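## Task

Take the tube with the largest diameter off the rack and slide it along the cold saw's rollers until its end touches the length stop, then leave it resting there without motion. The length stop must not be shifted from its set position. The remaining two tubes must stay on the rack, each still between its pins, and none of the three tubes may be bent.

## Robot and tools

ROBOT AND FRAME. Two arms, left_arm and right_arm, each sit on a carriage of one floor track that runs along y at x = 0. left_rail is always the carriage on the +y side and carries left_arm; right_rail carries right_arm. An arm's base is at x = 0, y = its carriage's position_m, z = 0.03 m, facing +x. The scene frame is fixed to the table: table top z = 0, +z up, +x the direction the arms face, +y to their left. The table starts at x = 0.31 m. Gripper fingers point along the gripper's own +z and close along its y; end_effector_position is the point between closed pads.

execute_actions. Argument actions: a list run in order; cameras picks images ([] none, omitted = all). Each action may hold rows, steps, until, and left_rail / right_rail commands. rows: up to 15 rows, one per control step (1/30 s). Each row is 18 numbers in [-1, 1]: left dx, dy, dz, rx, ry, rz, left gripper position, force_limit, speed, then the same nine for the right arm. Both arms always appear. dx..rz are offsets, not poses: they count from that arm's Hand target as it stood when the action began, along that Hand target's own axes, and every row counts from that same start (not from the previous row). 1.0 = 0.6 m or 180 degrees; rx, ry, rz form one rotation vector. Sending six zeros re-commands the current Hand target. steps: 1 to 450, default 15, at least the number of rows; after the final row the arms keep heading for its target. Ramp offsets gradually (about +0.01 per row = 6 mm per step) to avoid jerks. The controller clips each step to 70 mm and 16 degrees from the measured pose.

Gripper numbers: position +1 = open 140 mm, pads meet near -0.8, -1 closes until blocked. force_limit and speed (both start at +1) set grip force and closing rate; faster closes squeeze harder. To keep a gripper unchanged, resend its last three numbers (0 is a real command). After closing, object_status 2 means stopped on something; 3 means reached position or pads met.

Rails: {"left_rail": {"position_m": ...}} sets an absolute carriage place in metres along y (left_rail -1.1 to 2, right_rail -2 to 1.1); speed_m_s 0.01 to 1; acceleration_factor 0.1 to 1; {"stop": true} brakes. Then wait with an action like {"steps": n, "until": {"left_rail": {"position_status": ["!=", "moving"]}}}. until conditions read only rails, with "=", "!=", "<", "<=", ">", ">="; {"all": {"status": "ended"}} and {"any": {"status": "ended"}} also exist. Keep carriages 0.98 m or more apart. Rows never drive a carriage, but targets ride with it, so let it arrive before aiming at scene points.

move. target: one 18-number row, or up to 15 rows, same layout and scale as rows, all offsets from the Hand targets at the move's start. Straight paths, no obstacle avoidance. speed: m/s, 0.002 to 2, default 0.25 (one value, or one per target). blend: corner rounding in m for lists, default 0 (stop at each). stop_force: 10 to 80 N, ends an arm's path on push against its motion; use slow speed with it, only once the carriage stands still, not while the gripper turns, and omit it when backing off a contact. zero: re-zero force before the move (default true). blocking=false returns early (not with stop_force); then call wait or stop before new rows or moves. The result adds a move: line (done, off_target, moving, held, fault) and limits (paced = clipped, held = steps withheld).

wait: seconds 0 to 10. stop: brakes a running move (not rails). zoom_image: camera (cam_high, cam_bench_left, cam_bench_right, cam_left_wrist, cam_right_wrist) and region [x0, y0, x1, y1] pixels, at most 504 by 504. finished_scene: scene number 1 to 3; irreversible. Cameras: cam_high, cam_low, cam_bench_left, cam_bench_right, cam_left_wrist, cam_right_wrist, each 672x504.

RESULTS. end_effector_position (m), end_effector_quat_wxyz, velocities in the scene frame; Hand target = the pose the next offsets start from; Joint positions per arm: rail (m) then waist, shoulder, elbow, forearm roll, wrist pitch, wrist roll (rad); joint torques in that order without the rail; Flange force along the gripper's axes (includes held weight, has error); Tool commands; position_measured in counts (3 open, 230 pads meet); Wrist depth as 7x7 mm cells; rail position_status (moving, done, contact_stop, time_out, stopped, stopped_with_arm, stopped_for_other_arm, stopped_for_other_carriage) and position_answer (taken, not_taken). Printed poses may be off by a few cm.

AVOID. Any outside force of 144 N on an arm, or joint contact torque at its limit (waist and shoulder 319, elbow 150, wrist joints 42.3 N m), stops that arm for 10 s. Commanding past a firm contact faults a stiff arm. Do not let the arms or grippers touch each other, drop or release a moving tube, slam into the saw or stop, or let anything leave the table. Avoid heavy loads held off-centre, large twists, and long stretched holds that heat motors. Paths near an arm's own base can flip its shoulder; go around it.

Each tool is called in YAML: its name, and indented under it one key for each argument.

## Session

execute_actions:
  actions: []

Scene clock: 0.00 s.
left_arm: end_effector_position=(+0.6600, +1.5380, +0.4937) position_measured=3 object_status=3 end_effector_quat_wxyz=(+0.000, +1.000, +0.000, +0.000) | right_arm: end_effector_position=(+0.6600, -1.1521, +0.4937) position_measured=3 object_status=3 end_effector_quat_wxyz=(+0.000, +1.000, +0.000, +0.000)
Joint positions: left_arm=[1.538 -0.053 0.164 1.35 0 1.628 1.518] | right_arm=[-1.152 -0.053 0.164 1.35 0 1.628 1.518]
Joint velocities: within noise
Joint torques (N m): no reading
Flange force (N): no reading
Wrist depth (mm): cam_left_wrist=[527 - - 549 - 561 553 / - 582 568 - - - - / 587 - 553 608 617 632 630 / - 614 622 - - 637 - / - 126 - - 534 129 99 / - 688 684 707 776 - - / 749 - 711 723 779 - -] | cam_right_wrist=[- - 403 - - 391 340 / - 598 377 - - 408 412 / - - 352 - 617 422 337 / 398 424 343 389 - 387 355 / - 143 667 644 - - 122 / - 122 701 690 - - 111 / - - 694 683 683 - -]
Hand target: left_arm +0.6600, +1.5380, +0.4937; +0.000, +1.000, +0.000, +0.000 | right_arm +0.6600, -1.1521, +0.4937; +0.000, +1.000, +0.000, +0.000
Tool commands: left_gripper/position=+1.0 left_gripper/force_limit=+1.0 left_gripper/speed=+1.0 right_gripper/position=+1.0 right_gripper/force_limit=+1.0 right_gripper/speed=+1.0
left_rail: position_m=1.538 position_status=done
right_rail: position_m=-1.152 position_status=done
camera_calibration:
cam_left_wrist: T_world_to_cam=[[0.0193994, -0.997167, 0.0726696, 1.47926], [-0.959327, 0.00190902, 0.282291, 0.505253], [-0.28163, -0.0751902, -0.956572, 0.917641], [0, 0, 0, 1]] pos_world=[0.714442, 1.5431, 0.627665]
cam_right_wrist: T_world_to_cam=[[-0.0396749, -0.99908, -0.0162631, -1.10486], [-0.978767, 0.0355823, 0.201862, 0.613772], [-0.201097, 0.0239266, -0.979279, 0.786872], [0, 0, 0, 1]] pos_world=[0.715143, -1.14451, 0.628702]

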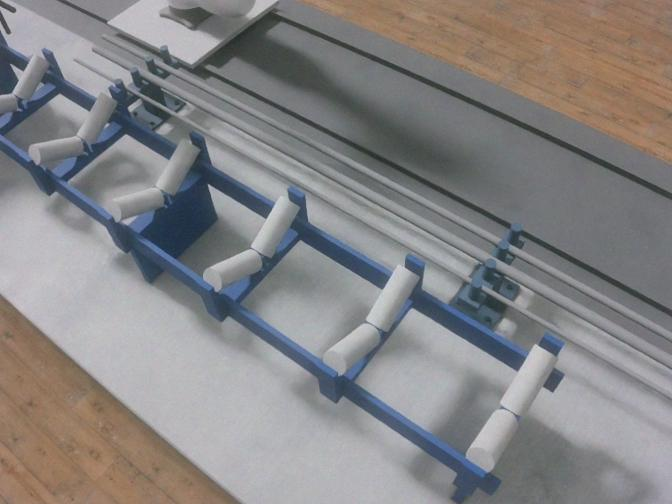

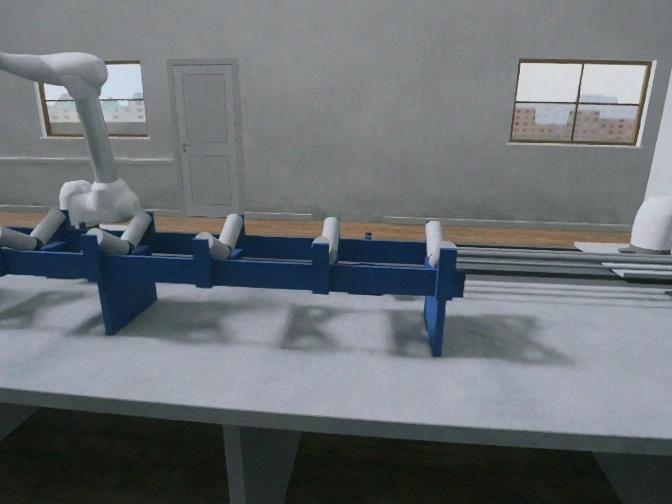

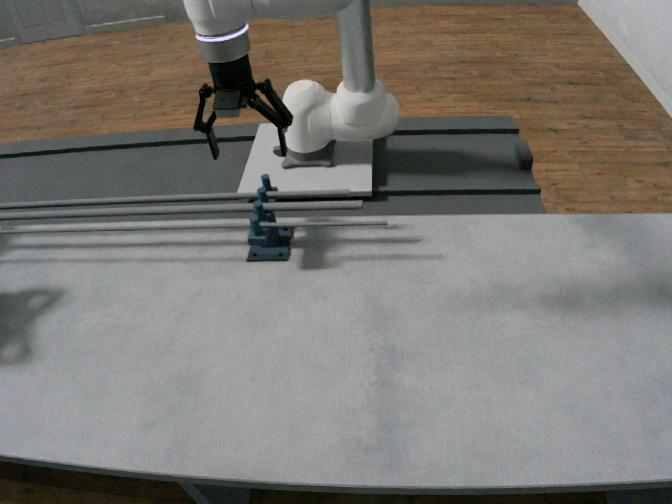

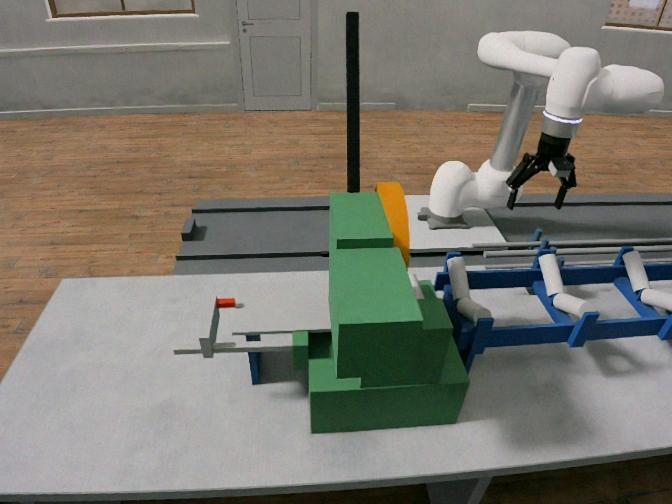

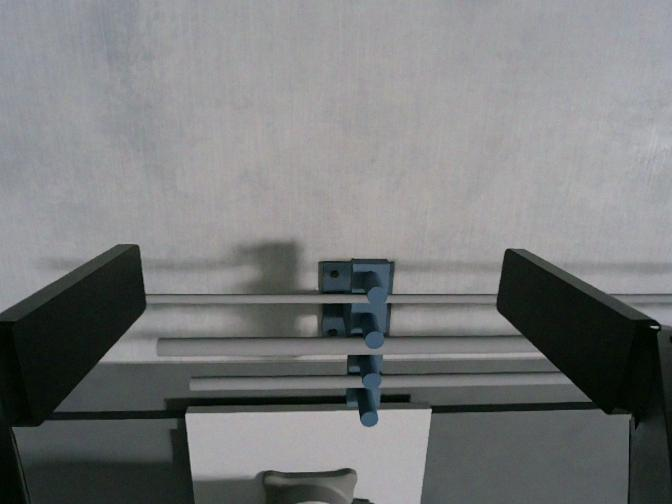

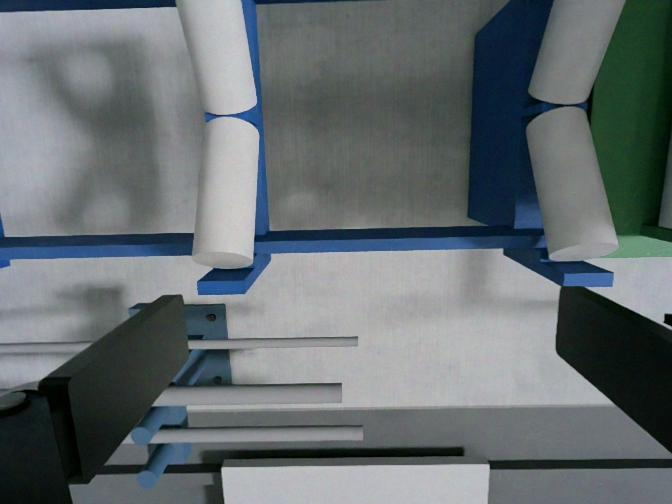

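zoom_image:
  camera: "cam_bench_right"
  region: [150, 180, 500, 440]

zoom_image:
  camera: "cam_right_wrist"
  region: [0, 280, 400, 504]

zoom_image:
  camera: "cam_left_wrist"
  region: [140, 240, 540, 440]

zoom_image:
  camera: "cam_high"
  region: [380, 200, 672, 420]

Scaled by 1.440.

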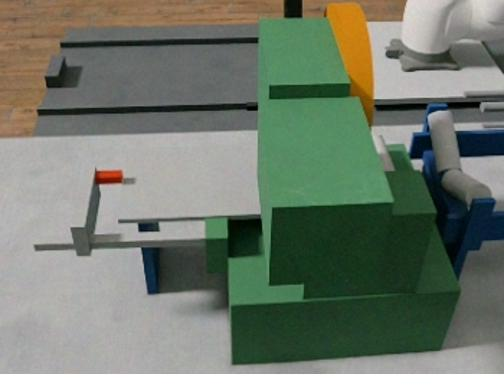

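Scaled by 1.260.

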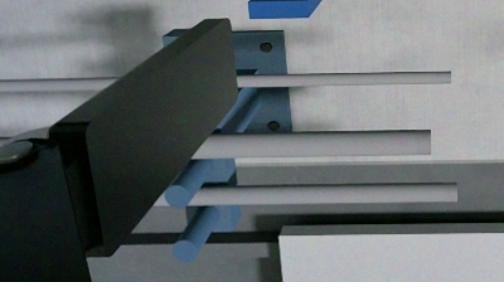

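Scaled by 1.260.

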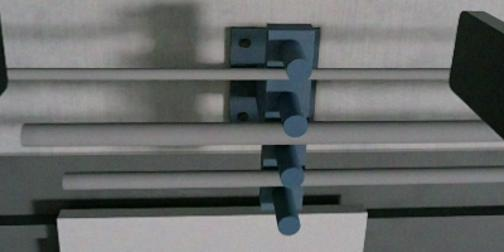

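Scaled by 1.726.

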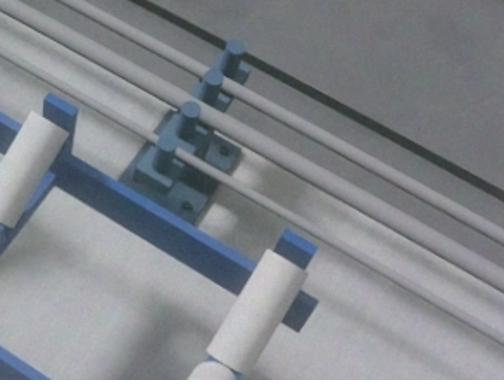

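execute_actions:
  actions:
    - {"left_rail":{"position_m":1.13},"right_rail":{"position_m":-0.53},"steps":200,"until":{"all":{"status":"ended"}}}
  cameras: []

move:
  target: [-0.41,0,0.23,0,0,0.5,0.05,1,0,-0.41,0,0.23,0,0,0.5,0.05,1,0]

Scene clock: 51.13 s.
left_arm: end_effector_position=(+0.6600, +1.1295, +0.4937) position_measured=3 object_status=3 end_effector_quat_wxyz=(+0.000, +1.000, +0.000, +0.000) | right_arm: end_effector_position=(+0.6600, -0.5306, +0.4937) position_measured=3 object_status=3 end_effector_quat_wxyz=(+0.000, +1.000, +0.000, +0.000)
Joint positions: left_arm=[1.13 -0.053 0.164 1.35 0 1.628 1.518] | right_arm=[-0.53 -0.053 0.164 1.35 0 1.628 1.518]
Joint torques (N m): left_arm=[1.3 -66.87 -39.63 5.12 -0.71 0.63] | right_arm=[-1.71 -57.14 -42.84 4.66 -0.54 -0.38]
Flange force (N): left_arm=[18.0 3.3 -5.7] | right_arm=[-4.7 -3.3 1.6]
Wrist depth (mm): cam_left_wrist=[517 520 - - - 565 574 / - - 558 552 562 595 - / 583 - - - 661 - - / - 612 - - - 663 - / - 148 515 494 - 129 99 / - 721 711 700 688 - - / - - 714 723 802 - -] | cam_right_wrist=[- - 335 537 - 385 317 / - - 365 - 574 366 342 / - - 355 - - 382 344 / 395 442 365 622 - 380 343 / - 143 - - - - 122 / - 122 - - - - 111 / - - 701 694 690 728 -]
Hand target: left_arm +0.6600, +1.1295, +0.4937; +0.000, +1.000, +0.000, +0.000 | right_arm +0.6600, -0.5306, +0.4937; +0.000, +1.000, +0.000, +0.000
Tool commands: left_gripper/position=+1.0 left_gripper/force_limit=+1.0 left_gripper/speed=+1.0 right_gripper/position=+1.0 right_gripper/force_limit=+1.0 right_gripper/speed=+1.0
left_rail: position_m=1.130 position_status=done
right_rail: position_m=-0.530 position_status=done
No camera images: "cameras" was empty.

Scene clock: 54.77 s.
left_arm: end_effector_position=(+0.4140, +1.1294, +0.3557) position_measured=123 object_status=3 end_effector_quat_wxyz=(+0.000, +0.707, -0.707, +0.000) | right_arm: end_effector_position=(+0.4140, -0.5306, +0.3557) position_measured=123 object_status=3 end_effector_quat_wxyz=(+0.000, +0.707, -0.707, +0.000)
Joint positions: left_arm=[1.13 -0.085 -0.224 1.972 0 1.393 3.057] | right_arm=[-0.53 -0.085 -0.224 1.972 0 1.393 3.057]
Joint torques (N m): left_arm=[2.22 -23.92 -39.03 5.04 -0.64 0.8] | right_arm=[-2 -17.7 -42.01 4.49 -0.4 -0.41]
Flange force (N): left_arm=[7.4 -11.5 -1.6] | right_arm=[-5.5 1.5 1.4]
Wrist depth (mm): cam_left_wrist=[- 413 - 308 448 419 423 / 433 458 - 313 472 436 435 / 437 - - 324 497 464 435 / 492 490 - - 483 486 460 / 493 89 114 357 134 506 380 / - - 543 394 - - 77 / - - 435 457 - - -] | cam_right_wrist=[- - - - - 415 420 / - - - - 328 438 436 / 297 483 - 347 492 459 445 / 310 504 - - 341 469 460 / 307 459 131 - 160 480 482 / - 95 - - - 109 - / - - - - - - -]
Hand target: left_arm +0.4140, +1.1295, +0.3557; +0.000, +0.707, -0.707, +0.000 | right_arm +0.4140, -0.5305, +0.3557; +0.000, +0.707, -0.707, +0.000
Off the commanded pose: left_arm 0.000 m, 0 deg | right_arm 0.000 m, 0 deg.
left_rail: position_m=1.130 position_status=done
right_rail: position_m=-0.530 position_status=done
move: done
camera_calibration:
cam_left_wrist: T_world_to_cam=[[-0.997175, -0.0192751, 0.0726034, 0.403083], [0.00200934, 0.959329, 0.282284, -1.17031], [-0.0750916, 0.281633, -0.956579, 0.19713], [0, 0, 0, 1]] pos_world=[0.419099, 1.07496, 0.489664]
cam_right_wrist: T_world_to_cam=[[-0.999077, 0.0397728, -0.0162431, 0.452371], [0.0356822, 0.978764, 0.201863, 0.459209], [0.0239268, 0.201097, -0.979279, 0.588241], [0, 0, 0, 1]] pos_world=[0.421493, -0.585743, 0.490702]

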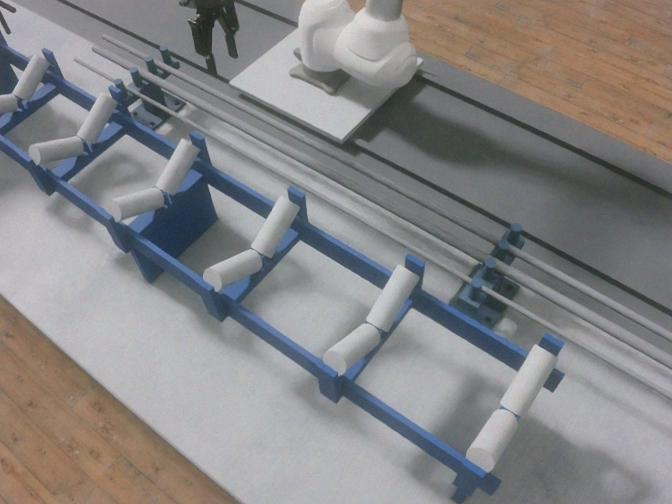

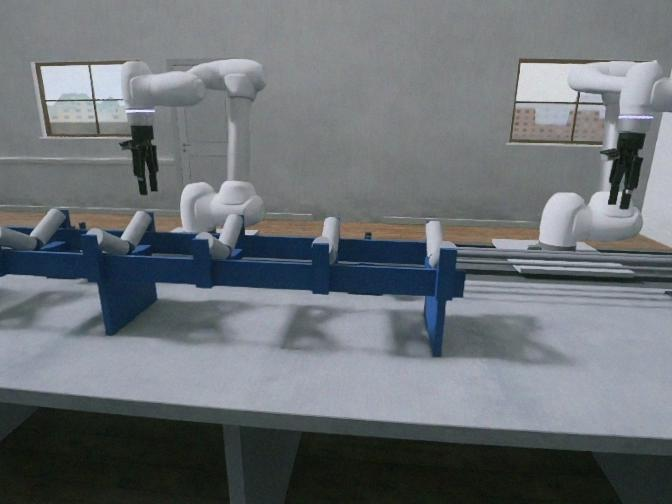

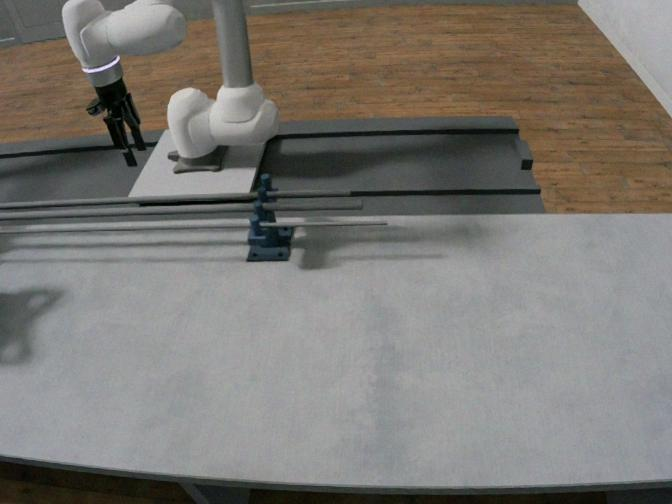

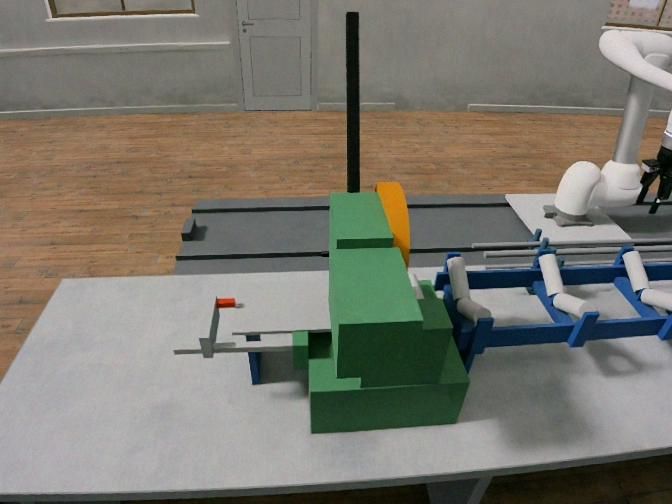

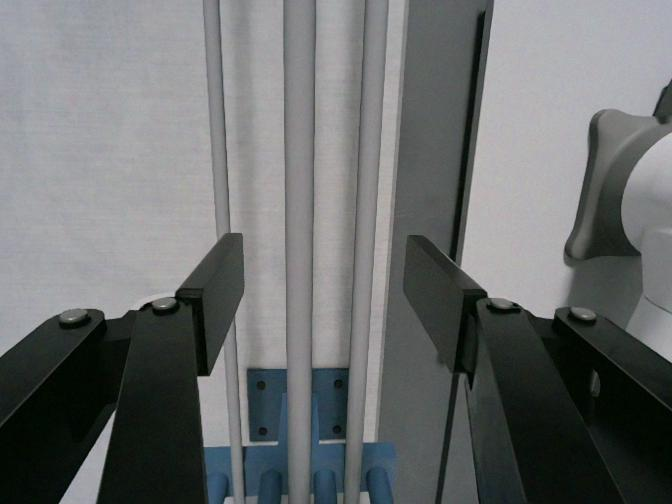

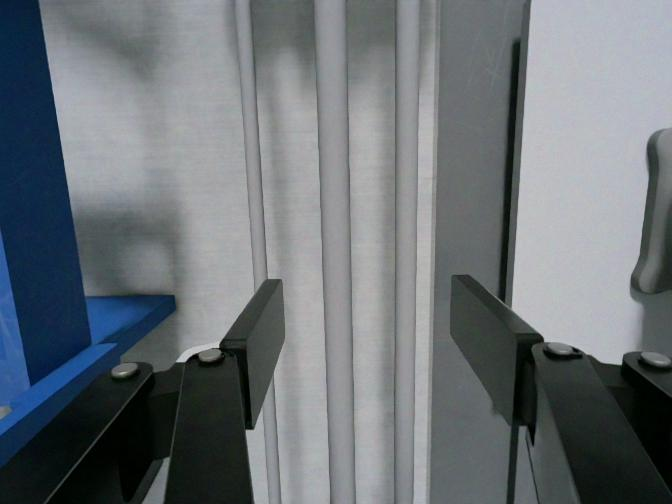

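move:
  target: [0,-0.015,0.16,0,0,0,-0.157,1,0,0,-0.02,0.16,0,0,0,-0.157,1,0]
  cameras: ["cam_left_wrist","cam_right_wrist"]

Scene clock: 65.77 s.
left_arm: end_effector_position=(+0.4230, +1.1295, +0.2597) position_measured=149 object_status=3 end_effector_quat_wxyz=(+0.000, +0.707, -0.707, +0.000) | right_arm: end_effector_position=(+0.4260, -0.5305, +0.2597) position_measured=149 object_status=3 end_effector_quat_wxyz=(+0.000, +0.707, -0.707, +0.000)
Joint positions: left_arm=[1.13 -0.083 -0.161 2.102 0 1.201 3.059] | right_arm=[-0.53 -0.082 -0.156 2.098 0 1.2 3.059]
Joint torques (N m): left_arm=[1.33 -27.52 -37.13 4.81 -0.61 0.67] | right_arm=[-1.43 -22.2 -39.66 4.3 -0.32 -0.36]
Flange force (N): left_arm=[4.9 -10.8 0.0] | right_arm=[-4.2 2.9 0.2]
Wrist depth (mm): cam_left_wrist=[- - - 343 363 360 335 / - - - 369 378 357 354 / - 369 369 232 402 376 372 / 384 - 153 - 408 391 389 / - 91 110 262 120 100 418 / - - 443 283 - - - / - - 467 302 - - -] | cam_right_wrist=[- 369 - - 229 - 333 / - 383 - - 237 - 343 / - - - - - - 357 / - - - - 260 426 368 / 387 383 - - 146 374 381 / 326 80 98 - - 92 - / - - - - - - -]
Hand target: left_arm +0.4230, +1.1295, +0.2597; +0.000, +0.707, -0.707, +0.000 | right_arm +0.4260, -0.5305, +0.2597; +0.000, +0.707, -0.707, +0.000
Off the commanded pose: left_arm 0.000 m, 0 deg | right_arm 0.000 m, 0 deg.
left_rail: position_m=1.130 position_status=done
right_rail: position_m=-0.530 position_status=done
move: done
camera_calibration:
cam_left_wrist: T_world_to_cam=[[-0.997175, -0.0193705, 0.0725744, 0.419144], [0.00190986, 0.959327, 0.282291, -1.14328], [-0.0750907, 0.281632, -0.95658, 0.105946], [0, 0, 0, 1]] pos_world=[0.428099, 1.07506, 0.393664]
cam_right_wrist: T_world_to_cam=[[-0.99908, 0.0396749, -0.0162631, 0.462749], [0.0355823, 0.978767, 0.201862, 0.478108], [0.0239266, 0.201097, -0.979279, 0.493923], [0, 0, 0, 1]] pos_world=[0.433493, -0.585643, 0.394702]
Images, in order (width x height): cam_left_wrist 672x504, cam_right_wrist 672x504.

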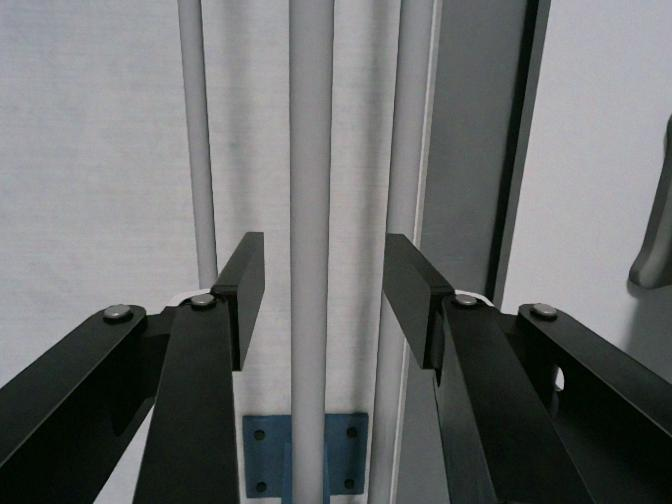

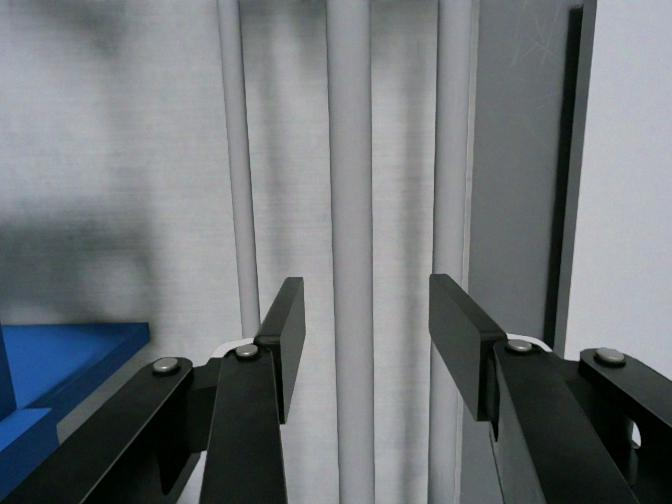

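move:
  target: [0,-0.001,0.175,0,0,0,-0.157,1,0,0,-0.003,0.175,0,0,0,-0.157,1,0]
  stop_force: 20
  speed: 0.06
  cameras: ["cam_left_wrist","cam_right_wrist","cam_high"]

Scene clock: 87.63 s.
left_arm: end_effector_position=(+0.4236, +1.1295, +0.1547) position_measured=149 object_status=3 end_effector_quat_wxyz=(+0.000, +0.707, -0.707, +0.000) | right_arm: end_effector_position=(+0.4278, -0.5305, +0.1547) position_measured=149 object_status=3 end_effector_quat_wxyz=(+0.000, +0.707, -0.707, +0.000)
Joint positions: left_arm=[1.13 -0.083 -0.065 2.232 0 0.974 3.059] | right_arm=[-0.53 -0.082 -0.058 2.226 0 0.974 3.06]
Joint torques (N m): left_arm=[1.22 -33.98 -32.13 4.33 -0.6 0.65] | right_arm=[-1.24 -27.57 -35.52 3.79 -0.38 -0.36]
Flange force (N): left_arm=[4.7 -13.7 3.7] | right_arm=[-3.3 2.3 0.2]
Wrist depth (mm): cam_left_wrist=[- - 249 119 255 271 249 / 252 256 259 125 137 289 259 / - 269 280 131 151 305 271 / 286 148 143 138 147 323 282 / - 91 110 148 120 100 298 / - - 322 158 - - - / - - - 168 - - -] | cam_right_wrist=[269 - 264 - - 132 - / - - 277 129 - 135 - / - - 288 - 283 137 296 / 299 154 291 - 288 144 311 / 309 307 - 143 146 145 284 / - 80 98 317 129 92 - / - - - 328 - - -]
Hand target: left_arm +0.4236, +1.1295, +0.1547; +0.000, +0.707, -0.707, +0.000 | right_arm +0.4278, -0.5305, +0.1547; +0.000, +0.707, -0.707, +0.000
Off the commanded pose: left_arm 0.000 m, 0 deg | right_arm 0.000 m, 0 deg.
left_rail: position_m=1.130 position_status=done
right_rail: position_m=-0.530 position_status=done
move: done
camera_calibration:
cam_left_wrist: T_world_to_cam=[[-0.997167, -0.0193994, 0.0726696, 0.427363], [0.00190902, 0.959327, 0.282291, -1.11364], [-0.0751902, 0.28163, -0.956572, 0.00559364], [0, 0, 0, 1]] pos_world=[0.428699, 1.07506, 0.288665]
cam_right_wrist: T_world_to_cam=[[-0.99908, 0.0396749, -0.0162631, 0.462839], [0.0355823, 0.978767, 0.201862, 0.49924], [0.0239266, 0.201097, -0.979279, 0.391055], [0, 0, 0, 1]] pos_world=[0.435293, -0.585643, 0.289702]
Images, in order (width x height): cam_high 672x504, cam_left_wrist 672x504, cam_right_wrist 672x504.

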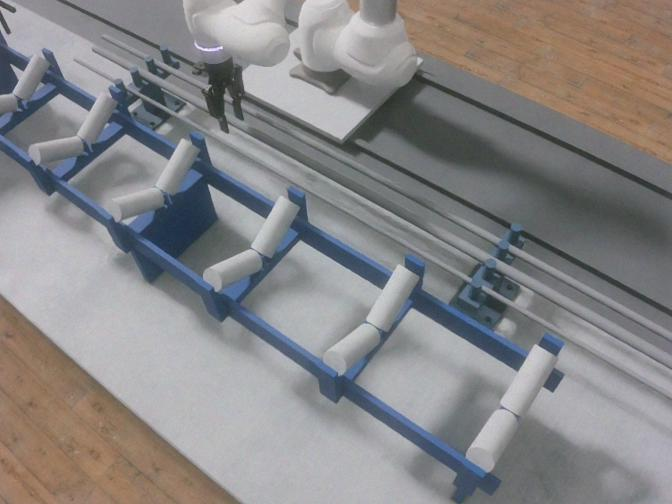

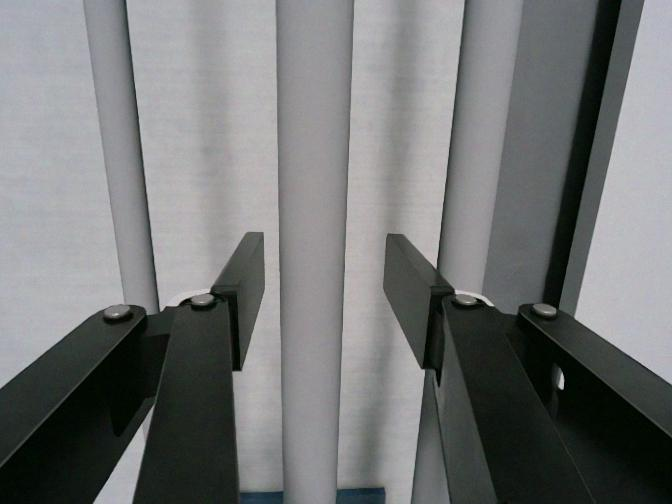

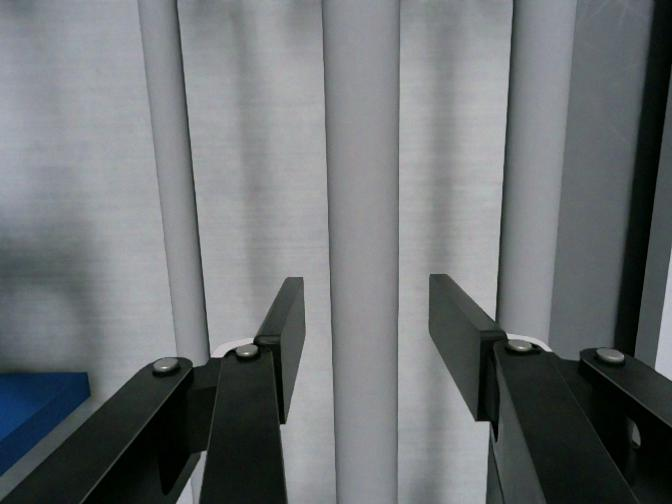

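move:
  target: [0,0.0033,0,0,0,0,-0.157,0,0,0,0.0017,0,0,0,0,-0.157,0,0]
  speed: 0.05
  cameras: []

execute_actions:
  actions:
    - {"rows":[[0,0,0,0,0,0,-1,-0.3,-1,0,0,0,0,0,0,-1,-0.3,-1]],"steps":75}
  cameras: ["cam_left_wrist","cam_right_wrist"]

Scene clock: 98.93 s.
left_arm: end_effector_position=(+0.4216, +1.1295, +0.1547) position_measured=149 object_status=3 end_effector_quat_wxyz=(+0.000, +0.707, -0.707, +0.000) | right_arm: end_effector_position=(+0.4267, -0.5305, +0.1546) position_measured=149 object_status=3 end_effector_quat_wxyz=(+0.000, +0.707, -0.707, +0.000)
Joint positions: left_arm=[1.13 -0.083 -0.068 2.235 0 0.975 3.058] | right_arm=[-0.53 -0.082 -0.06 2.227 0 0.974 3.059]
Joint torques (N m): left_arm=[1.12 -34.01 -32.24 4.37 -0.59 0.71] | right_arm=[-1.42 -27.6 -35.41 3.86 -0.41 -0.33]
Flange force (N): left_arm=[4.7 -14.5 4.4] | right_arm=[-4.0 2.9 -0.4]
Wrist depth (mm): cam_left_wrist=[- 246 248 120 252 273 248 / - 258 263 128 267 289 259 / - 140 276 130 145 306 270 / - 149 136 137 145 323 284 / - 91 110 149 120 100 299 / - - 321 160 - - - / - - - 165 - - -] | cam_right_wrist=[269 - 266 - 265 134 278 / 287 - 276 - - 136 279 / 292 293 284 135 - 137 - / - 150 - 139 165 143 - / - 153 303 142 145 146 272 / - 80 98 - - 92 - / - - - 157 - - -]
Hand target: left_arm +0.4216, +1.1295, +0.1547; +0.000, +0.707, -0.707, +0.000 | right_arm +0.4267, -0.5305, +0.1547; +0.000, +0.707, -0.707, +0.000
Off the commanded pose: left_arm 0.000 m, 0 deg | right_arm 0.000 m, 0 deg.
left_rail: position_m=1.130 position_status=done
right_rail: position_m=-0.530 position_status=done
move: done
No camera images: "cameras" was empty.

Scene clock: 101.63 s.
left_arm: end_effector_position=(+0.4216, +1.1295, +0.1547) position_measured=187 object_status=2 end_effector_quat_wxyz=(+0.000, +0.707, -0.707, +0.000) | right_arm: end_effector_position=(+0.4267, -0.5305, +0.1547) position_measured=193 object_status=2 end_effector_quat_wxyz=(+0.000, +0.707, -0.707, +0.000)
Joint positions: left_arm=[1.13 -0.083 -0.068 2.235 0 0.975 3.058] | right_arm=[-0.53 -0.082 -0.06 2.227 0 0.974 3.059]
Joint torques (N m): left_arm=[1.62 -30.69 -2.1 3.29 15.42 0.73] | right_arm=[-0.84 -26.84 -32.08 3.77 0.86 -0.29]
Flange force (N): left_arm=[6.0 -57.9 3.2] | right_arm=[-2.4 -2.0 -1.4]
Wrist depth (mm): cam_left_wrist=[- 249 251 120 255 274 249 / - 256 - 129 266 289 259 / 263 138 - 133 147 306 270 / - 149 293 140 151 322 284 / - - 96 147 98 97 299 / - - 64 156 - - 317 / - - - 167 - 72 -] | cam_right_wrist=[270 - - - - 134 280 / 278 - 275 127 277 136 - / 287 285 - - 280 137 - / - 151 296 - - 143 - / 307 - 302 121 121 147 292 / 302 - 90 - - 94 283 / - - - - - - -]
Hand target: left_arm +0.4216, +1.1295, +0.1547; +0.000, +0.707, -0.707, +0.000 | right_arm +0.4267, -0.5305, +0.1547; +0.000, +0.707, -0.707, +0.000
Off the commanded pose: left_arm 0.000 m, 0 deg | right_arm 0.000 m, 0 deg.
left_rail: position_m=1.130 position_status=done
right_rail: position_m=-0.530 position_status=done
camera_calibration:
cam_left_wrist: T_world_to_cam=[[-0.997167, -0.019304, 0.0726986, 0.425257], [0.0020085, 0.959329, 0.282284, -1.11368], [-0.075191, 0.281631, -0.956572, 0.00544324], [0, 0, 0, 1]] pos_world=[0.426699, 1.07506, 0.288665]
cam_right_wrist: T_world_to_cam=[[-0.99908, 0.0396749, -0.0162631, 0.46184], [0.0355823, 0.978767, 0.201862, 0.499275], [0.0239266, 0.201097, -0.979279, 0.391079], [0, 0, 0, 1]] pos_world=[0.434293, -0.585643, 0.289702]
Images, in order (width x height): cam_left_wrist 672x504, cam_right_wrist 672x504.

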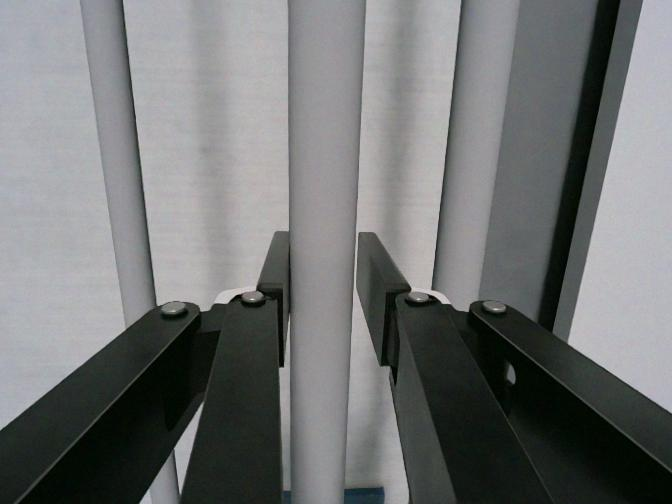

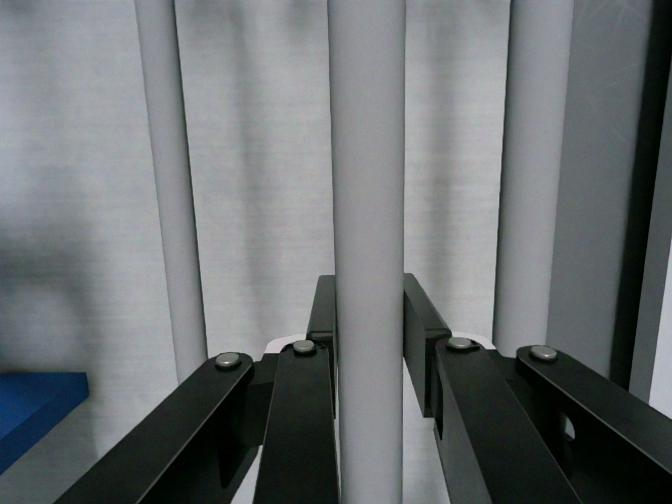

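execute_actions:
  actions:
    - {"rows":[[0,0,0,0,0,0,-0.2,-0.3,0,0,0,0,0,0,0,-0.2,-0.3,0]],"steps":25}
    - {"rows":[[0,-0.003,0,0,0,0,-0.2,-0.3,0,0,-0.001,0,0,0,0,-0.2,-0.3,0],[0,-0.007,0,0,0,0,-0.2,-0.3,0,0,-0.0015,0,0,0,0,-0.2,-0.3,0]],"steps":25}
    - {"rows":[[0,0,0,0,0,0,-1,-0.1,-1,0,0,0,0,0,0,-1,-0.1,-1]],"steps":90}
  cameras: ["cam_left_wrist","cam_right_wrist"]

Scene clock: 116.43 s.
left_arm: end_effector_position=(+0.4258, +1.1295, +0.1547) position_measured=193 object_status=2 end_effector_quat_wxyz=(+0.000, +0.707, -0.707, +0.000) | right_arm: end_effector_position=(+0.4277, -0.5305, +0.1547) position_measured=193 object_status=2 end_effector_quat_wxyz=(+0.000, +0.707, -0.707, +0.000)
Joint positions: left_arm=[1.13 -0.082 -0.061 2.229 0 0.974 3.059] | right_arm=[-0.53 -0.082 -0.058 2.226 0 0.974 3.06]
Joint torques (N m): left_arm=[1.44 -33.16 -29.17 4.3 0.22 0.78] | right_arm=[-1.43 -27.29 -34.97 3.69 -0.42 -0.42]
Flange force (N): left_arm=[5.4 -16.0 0.6] | right_arm=[-4.0 2.3 -1.0]
Flange force at the end of the 1st action (N): left_arm=[6.5 -14.4 4.2] | right_arm=[-3.0 2.3 0.0]
Flange force at the end of the 2nd action (N): left_arm=[6.2 -14.6 4.5] | right_arm=[-1.9 2.9 -0.3]
Wrist depth (mm): cam_left_wrist=[243 249 - 119 257 271 252 / 255 254 265 125 271 289 259 / 269 270 276 133 279 306 270 / 283 151 287 140 155 321 283 / - - 92 146 98 304 301 / - - 64 156 - - 316 / - - - 166 - - -] | cam_right_wrist=[271 138 - - - 132 274 / 279 - 278 - - 135 - / 289 287 - 135 - - - / - 149 - - 293 143 - / - 160 - 121 121 145 277 / 302 - 90 131 - 94 282 / - - - 154 - - -]
Hand target: left_arm +0.4258, +1.1295, +0.1547; +0.000, +0.707, -0.707, +0.000 | right_arm +0.4276, -0.5305, +0.1547; +0.000, +0.707, -0.707, +0.000
Off the commanded pose: left_arm 0.000 m, 0 deg | right_arm 0.000 m, 0 deg.
left_rail: position_m=1.130 position_status=done
right_rail: position_m=-0.530 position_status=done
camera_calibration:
cam_left_wrist: T_world_to_cam=[[-0.997167, -0.0193994, 0.0726696, 0.429556], [0.00190902, 0.959327, 0.282291, -1.11364], [-0.0751902, 0.28163, -0.956572, 0.00575906], [0, 0, 0, 1]] pos_world=[0.430899, 1.07506, 0.288665]
cam_right_wrist: T_world_to_cam=[[-0.99908, 0.0396749, -0.0162631, 0.462739], [0.0355823, 0.978767, 0.201862, 0.499243], [0.0239266, 0.201097, -0.979279, 0.391058], [0, 0, 0, 1]] pos_world=[0.435193, -0.585643, 0.289702]
Images, in order (width x height): cam_left_wrist 672x504, cam_right_wrist 672x504.

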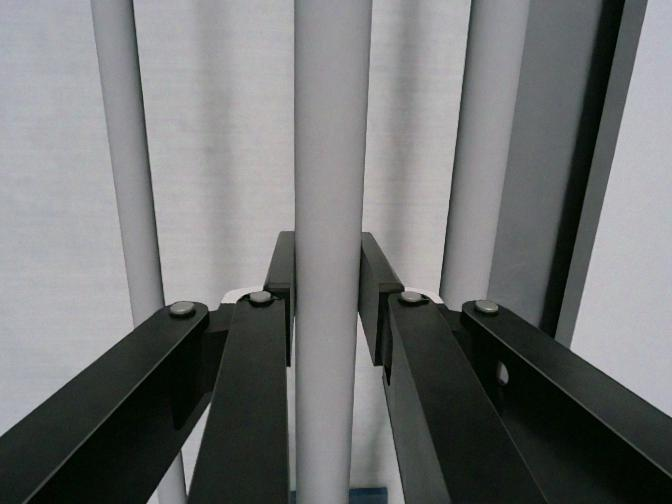

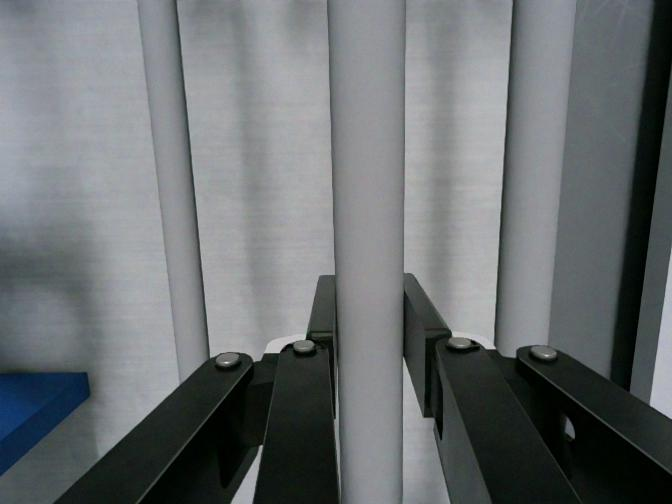

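move:
  target: [0,0,-0.38,0,0,0,-1,-0.1,-1,0,0,-0.38,0,0,0,-1,-0.1,-1]
  speed: 0.1

Scene clock: 125.77 s.
left_arm: end_effector_position=(+0.4258, +1.1295, +0.3826) position_measured=193 object_status=2 end_effector_quat_wxyz=(+0.000, +0.707, -0.707, +0.000) | right_arm: end_effector_position=(+0.4276, -0.5305, +0.3826) position_measured=193 object_status=2 end_effector_quat_wxyz=(+0.000, +0.707, -0.707, +0.000)
Joint positions: left_arm=[1.13 -0.082 -0.211 1.914 0 1.439 3.059] | right_arm=[-0.53 -0.082 -0.208 1.911 0 1.438 3.06]
Joint torques (N m): left_arm=[3.45 -28.95 -42.7 6.74 -0.41 0.78] | right_arm=[-3.33 -22.6 -46.57 2.88 -0.54 -0.26]
Flange force (N): left_arm=[10.0 -12.4 4.1] | right_arm=[-8.2 1.6 9.1]
Wrist depth (mm): cam_left_wrist=[- - - 119 474 441 446 / 457 - - 126 493 462 459 / 489 481 - 134 506 488 431 / 503 509 365 140 543 515 463 / - - 92 146 98 529 420 / - - 64 156 - - 378 / - - - 166 - - -] | cam_right_wrist=[296 - - - 469 463 447 / 294 - - - - 462 463 / 292 - - - - 482 471 / 291 542 - - - 504 488 / 319 417 - 122 121 511 514 / 283 300 90 - - 94 522 / - - - - - - -]
Hand target: left_arm +0.4258, +1.1295, +0.3827; +0.000, +0.707, -0.707, +0.000 | right_arm +0.4276, -0.5305, +0.3827; +0.000, +0.707, -0.707, +0.000
Off the commanded pose: left_arm 0.000 m, 0 deg | right_arm 0.000 m, 0 deg.
left_rail: position_m=1.130 position_status=done
right_rail: position_m=-0.530 position_status=done
move: done
camera_calibration:
cam_left_wrist: T_world_to_cam=[[-0.997167, -0.019304, 0.0726986, 0.41287], [0.0020085, 0.959329, 0.282284, -1.17805], [-0.075191, 0.281631, -0.956572, 0.223858], [0, 0, 0, 1]] pos_world=[0.430899, 1.07506, 0.516665]
cam_right_wrist: T_world_to_cam=[[-0.999083, 0.039655, -0.0161652, 0.466384], [0.0355826, 0.978768, 0.201858, 0.453241], [0.0238267, 0.201098, -0.979281, 0.614281], [0, 0, 0, 1]] pos_world=[0.435193, -0.585643, 0.517602]

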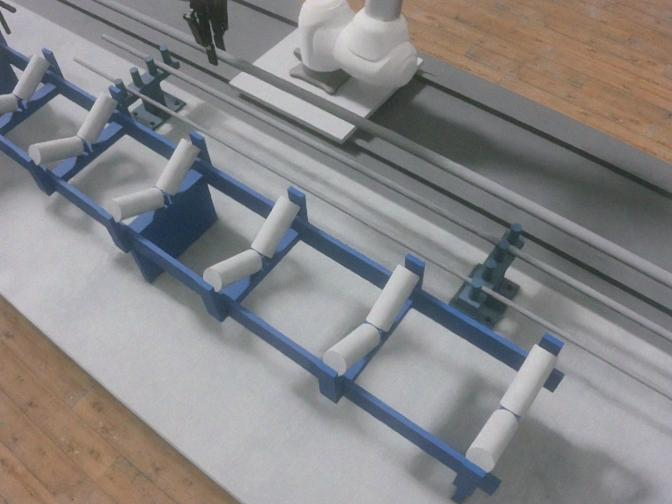

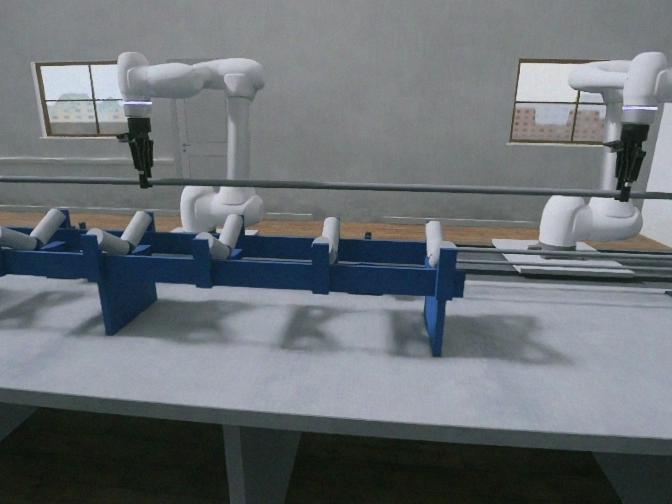

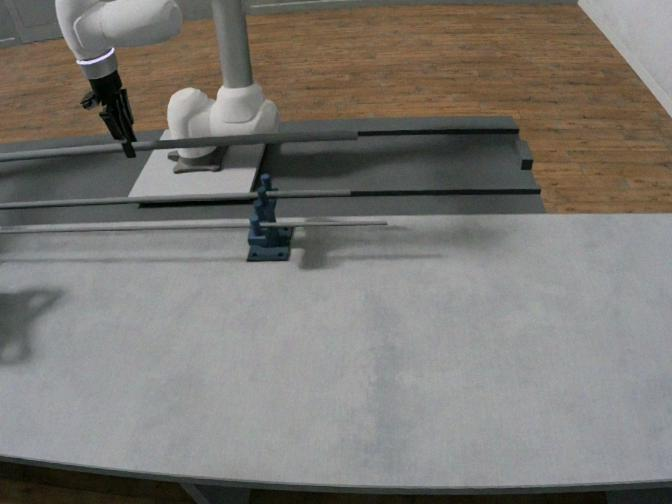

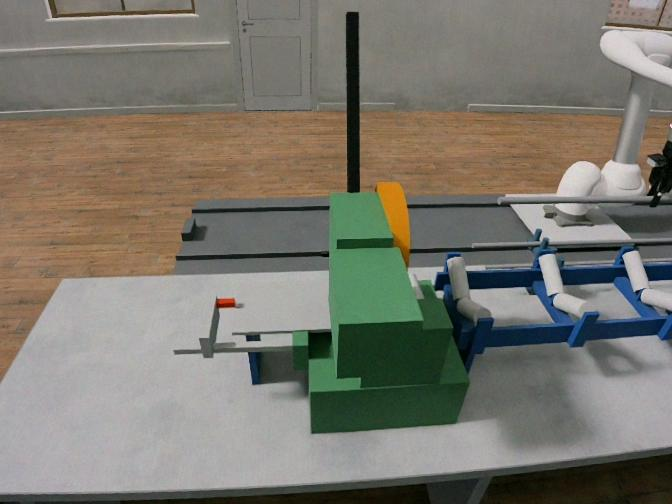

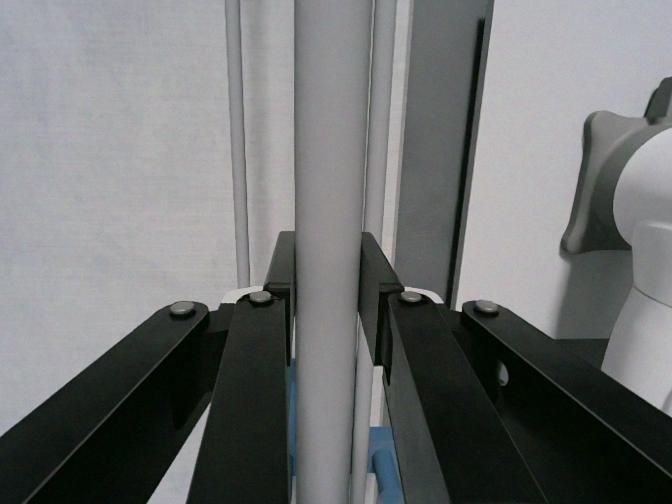

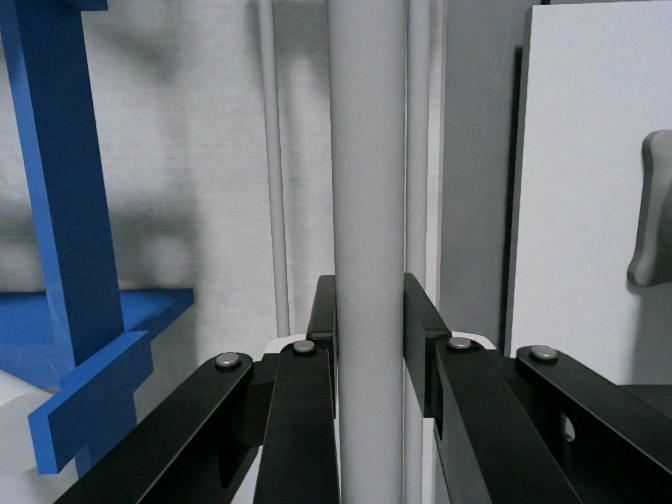

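move:
  target: [0,-0.567,0,0,0,0,-1,-0.1,-1,0,-0.564,0,0,0,0,-1,-0.1,-1]
  speed: 0.12

Scene clock: 136.37 s.
left_arm: end_effector_position=(+0.7660, +1.1295, +0.3827) position_measured=193 object_status=2 end_effector_quat_wxyz=(+0.000, +0.707, -0.707, +0.000) | right_arm: end_effector_position=(+0.7660, -0.5305, +0.3827) position_measured=193 object_status=2 end_effector_quat_wxyz=(+0.000, +0.707, -0.707, +0.000)
Joint positions: left_arm=[1.13 -0.046 0.343 1.319 0 1.479 3.096] | right_arm=[-0.53 -0.046 0.343 1.319 0 1.479 3.096]
Joint torques (N m): left_arm=[-8.47 -90.81 -43.25 0.42 -0.91 0.77] | right_arm=[8.26 -79.67 -46.12 9.12 -0.24 -0.37]
Flange force (N): left_arm=[-9.7 -22.5 4.4] | right_arm=[10.6 4.5 8.3]
Wrist depth (mm): cam_left_wrist=[442 438 - 119 453 - 471 / 452 444 - 125 509 478 - / 491 492 - 131 513 - 539 / 505 516 515 140 - - 559 / 530 - 92 147 94 96 590 / - - 64 156 - - - / - - - 166 - - -] | cam_right_wrist=[- 263 - - - 271 - / 1354 268 - - - 273 - / 1123 276 315 - 513 298 - / 1255 285 310 - - 300 - / 1363 - 332 121 127 303 - / - - 90 145 - 94 - / - - - - - - -]
Hand target: left_arm +0.7660, +1.1295, +0.3827; +0.000, +0.707, -0.707, +0.000 | right_arm +0.7660, -0.5305, +0.3827; +0.000, +0.707, -0.707, +0.000
Off the commanded pose: left_arm 0.000 m, 0 deg | right_arm 0.000 m, 0 deg.
left_rail: position_m=1.130 position_status=done
right_rail: position_m=-0.530 position_status=done
move: done
camera_calibration:
cam_left_wrist: T_world_to_cam=[[-0.997175, -0.0193768, 0.0725725, 0.752256], [0.00190332, 0.959327, 0.282292, -1.17865], [-0.0750907, 0.281632, -0.95658, 0.249362], [0, 0, 0, 1]] pos_world=[0.771099, 1.07506, 0.516664]
cam_right_wrist: T_world_to_cam=[[-0.99908, 0.0396749, -0.0162631, 0.804536], [0.0355823, 0.978767, 0.201862, 0.441178], [0.0239266, 0.201097, -0.979279, 0.606237], [0, 0, 0, 1]] pos_world=[0.773593, -0.585643, 0.517702]

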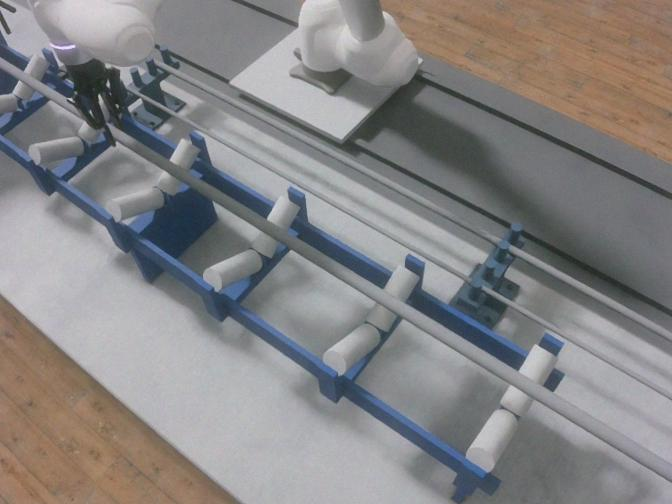

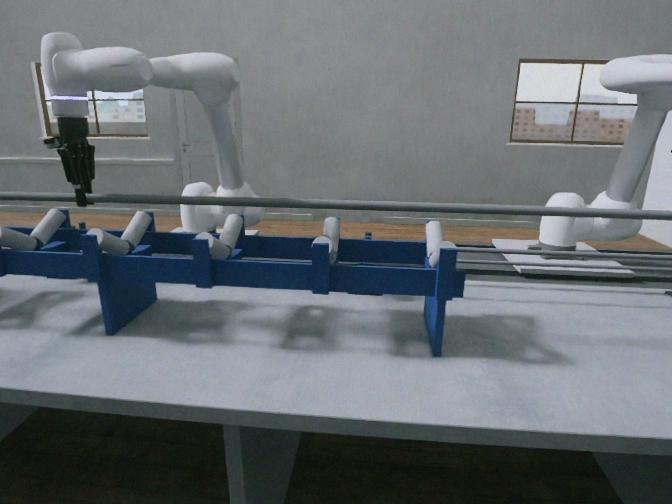

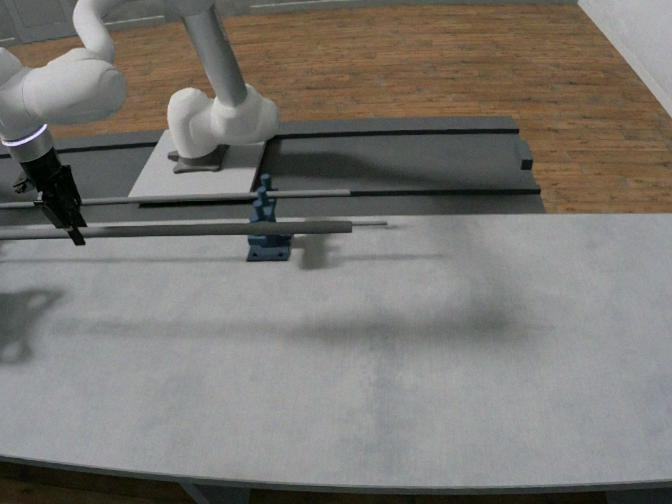

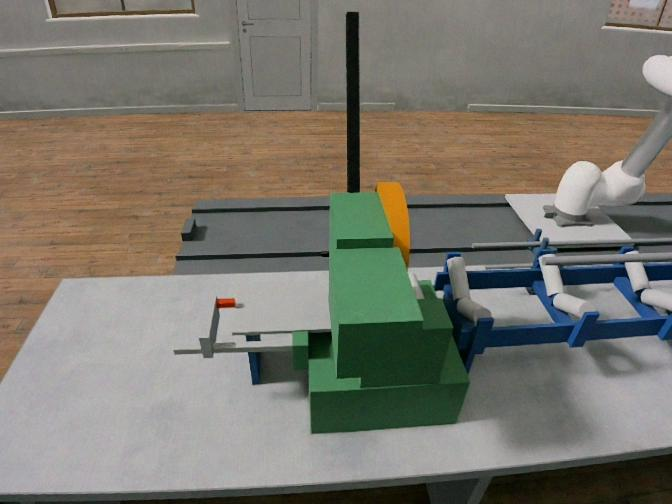

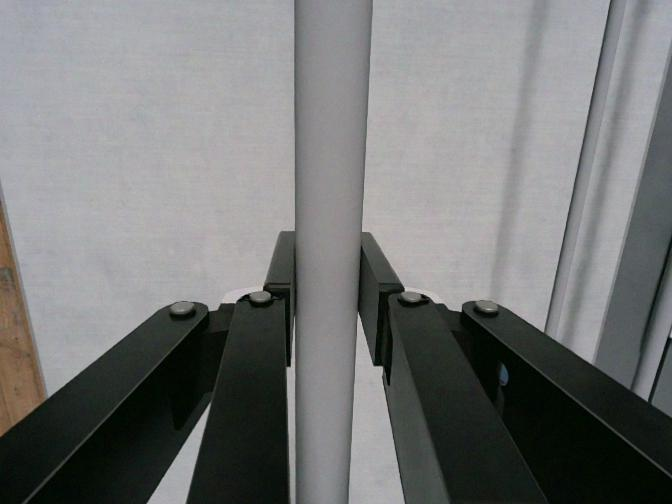

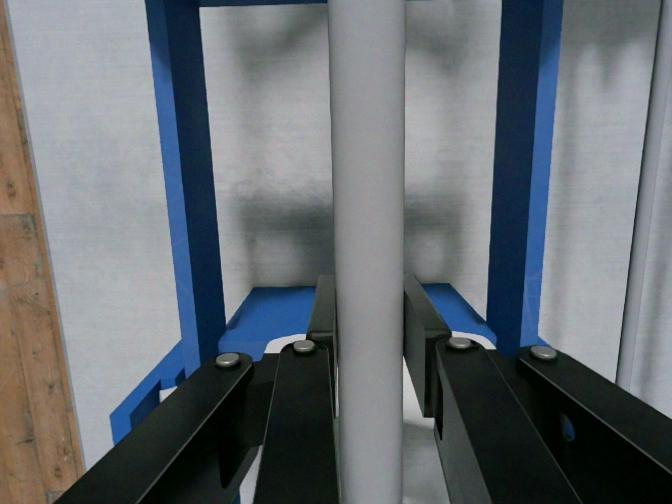

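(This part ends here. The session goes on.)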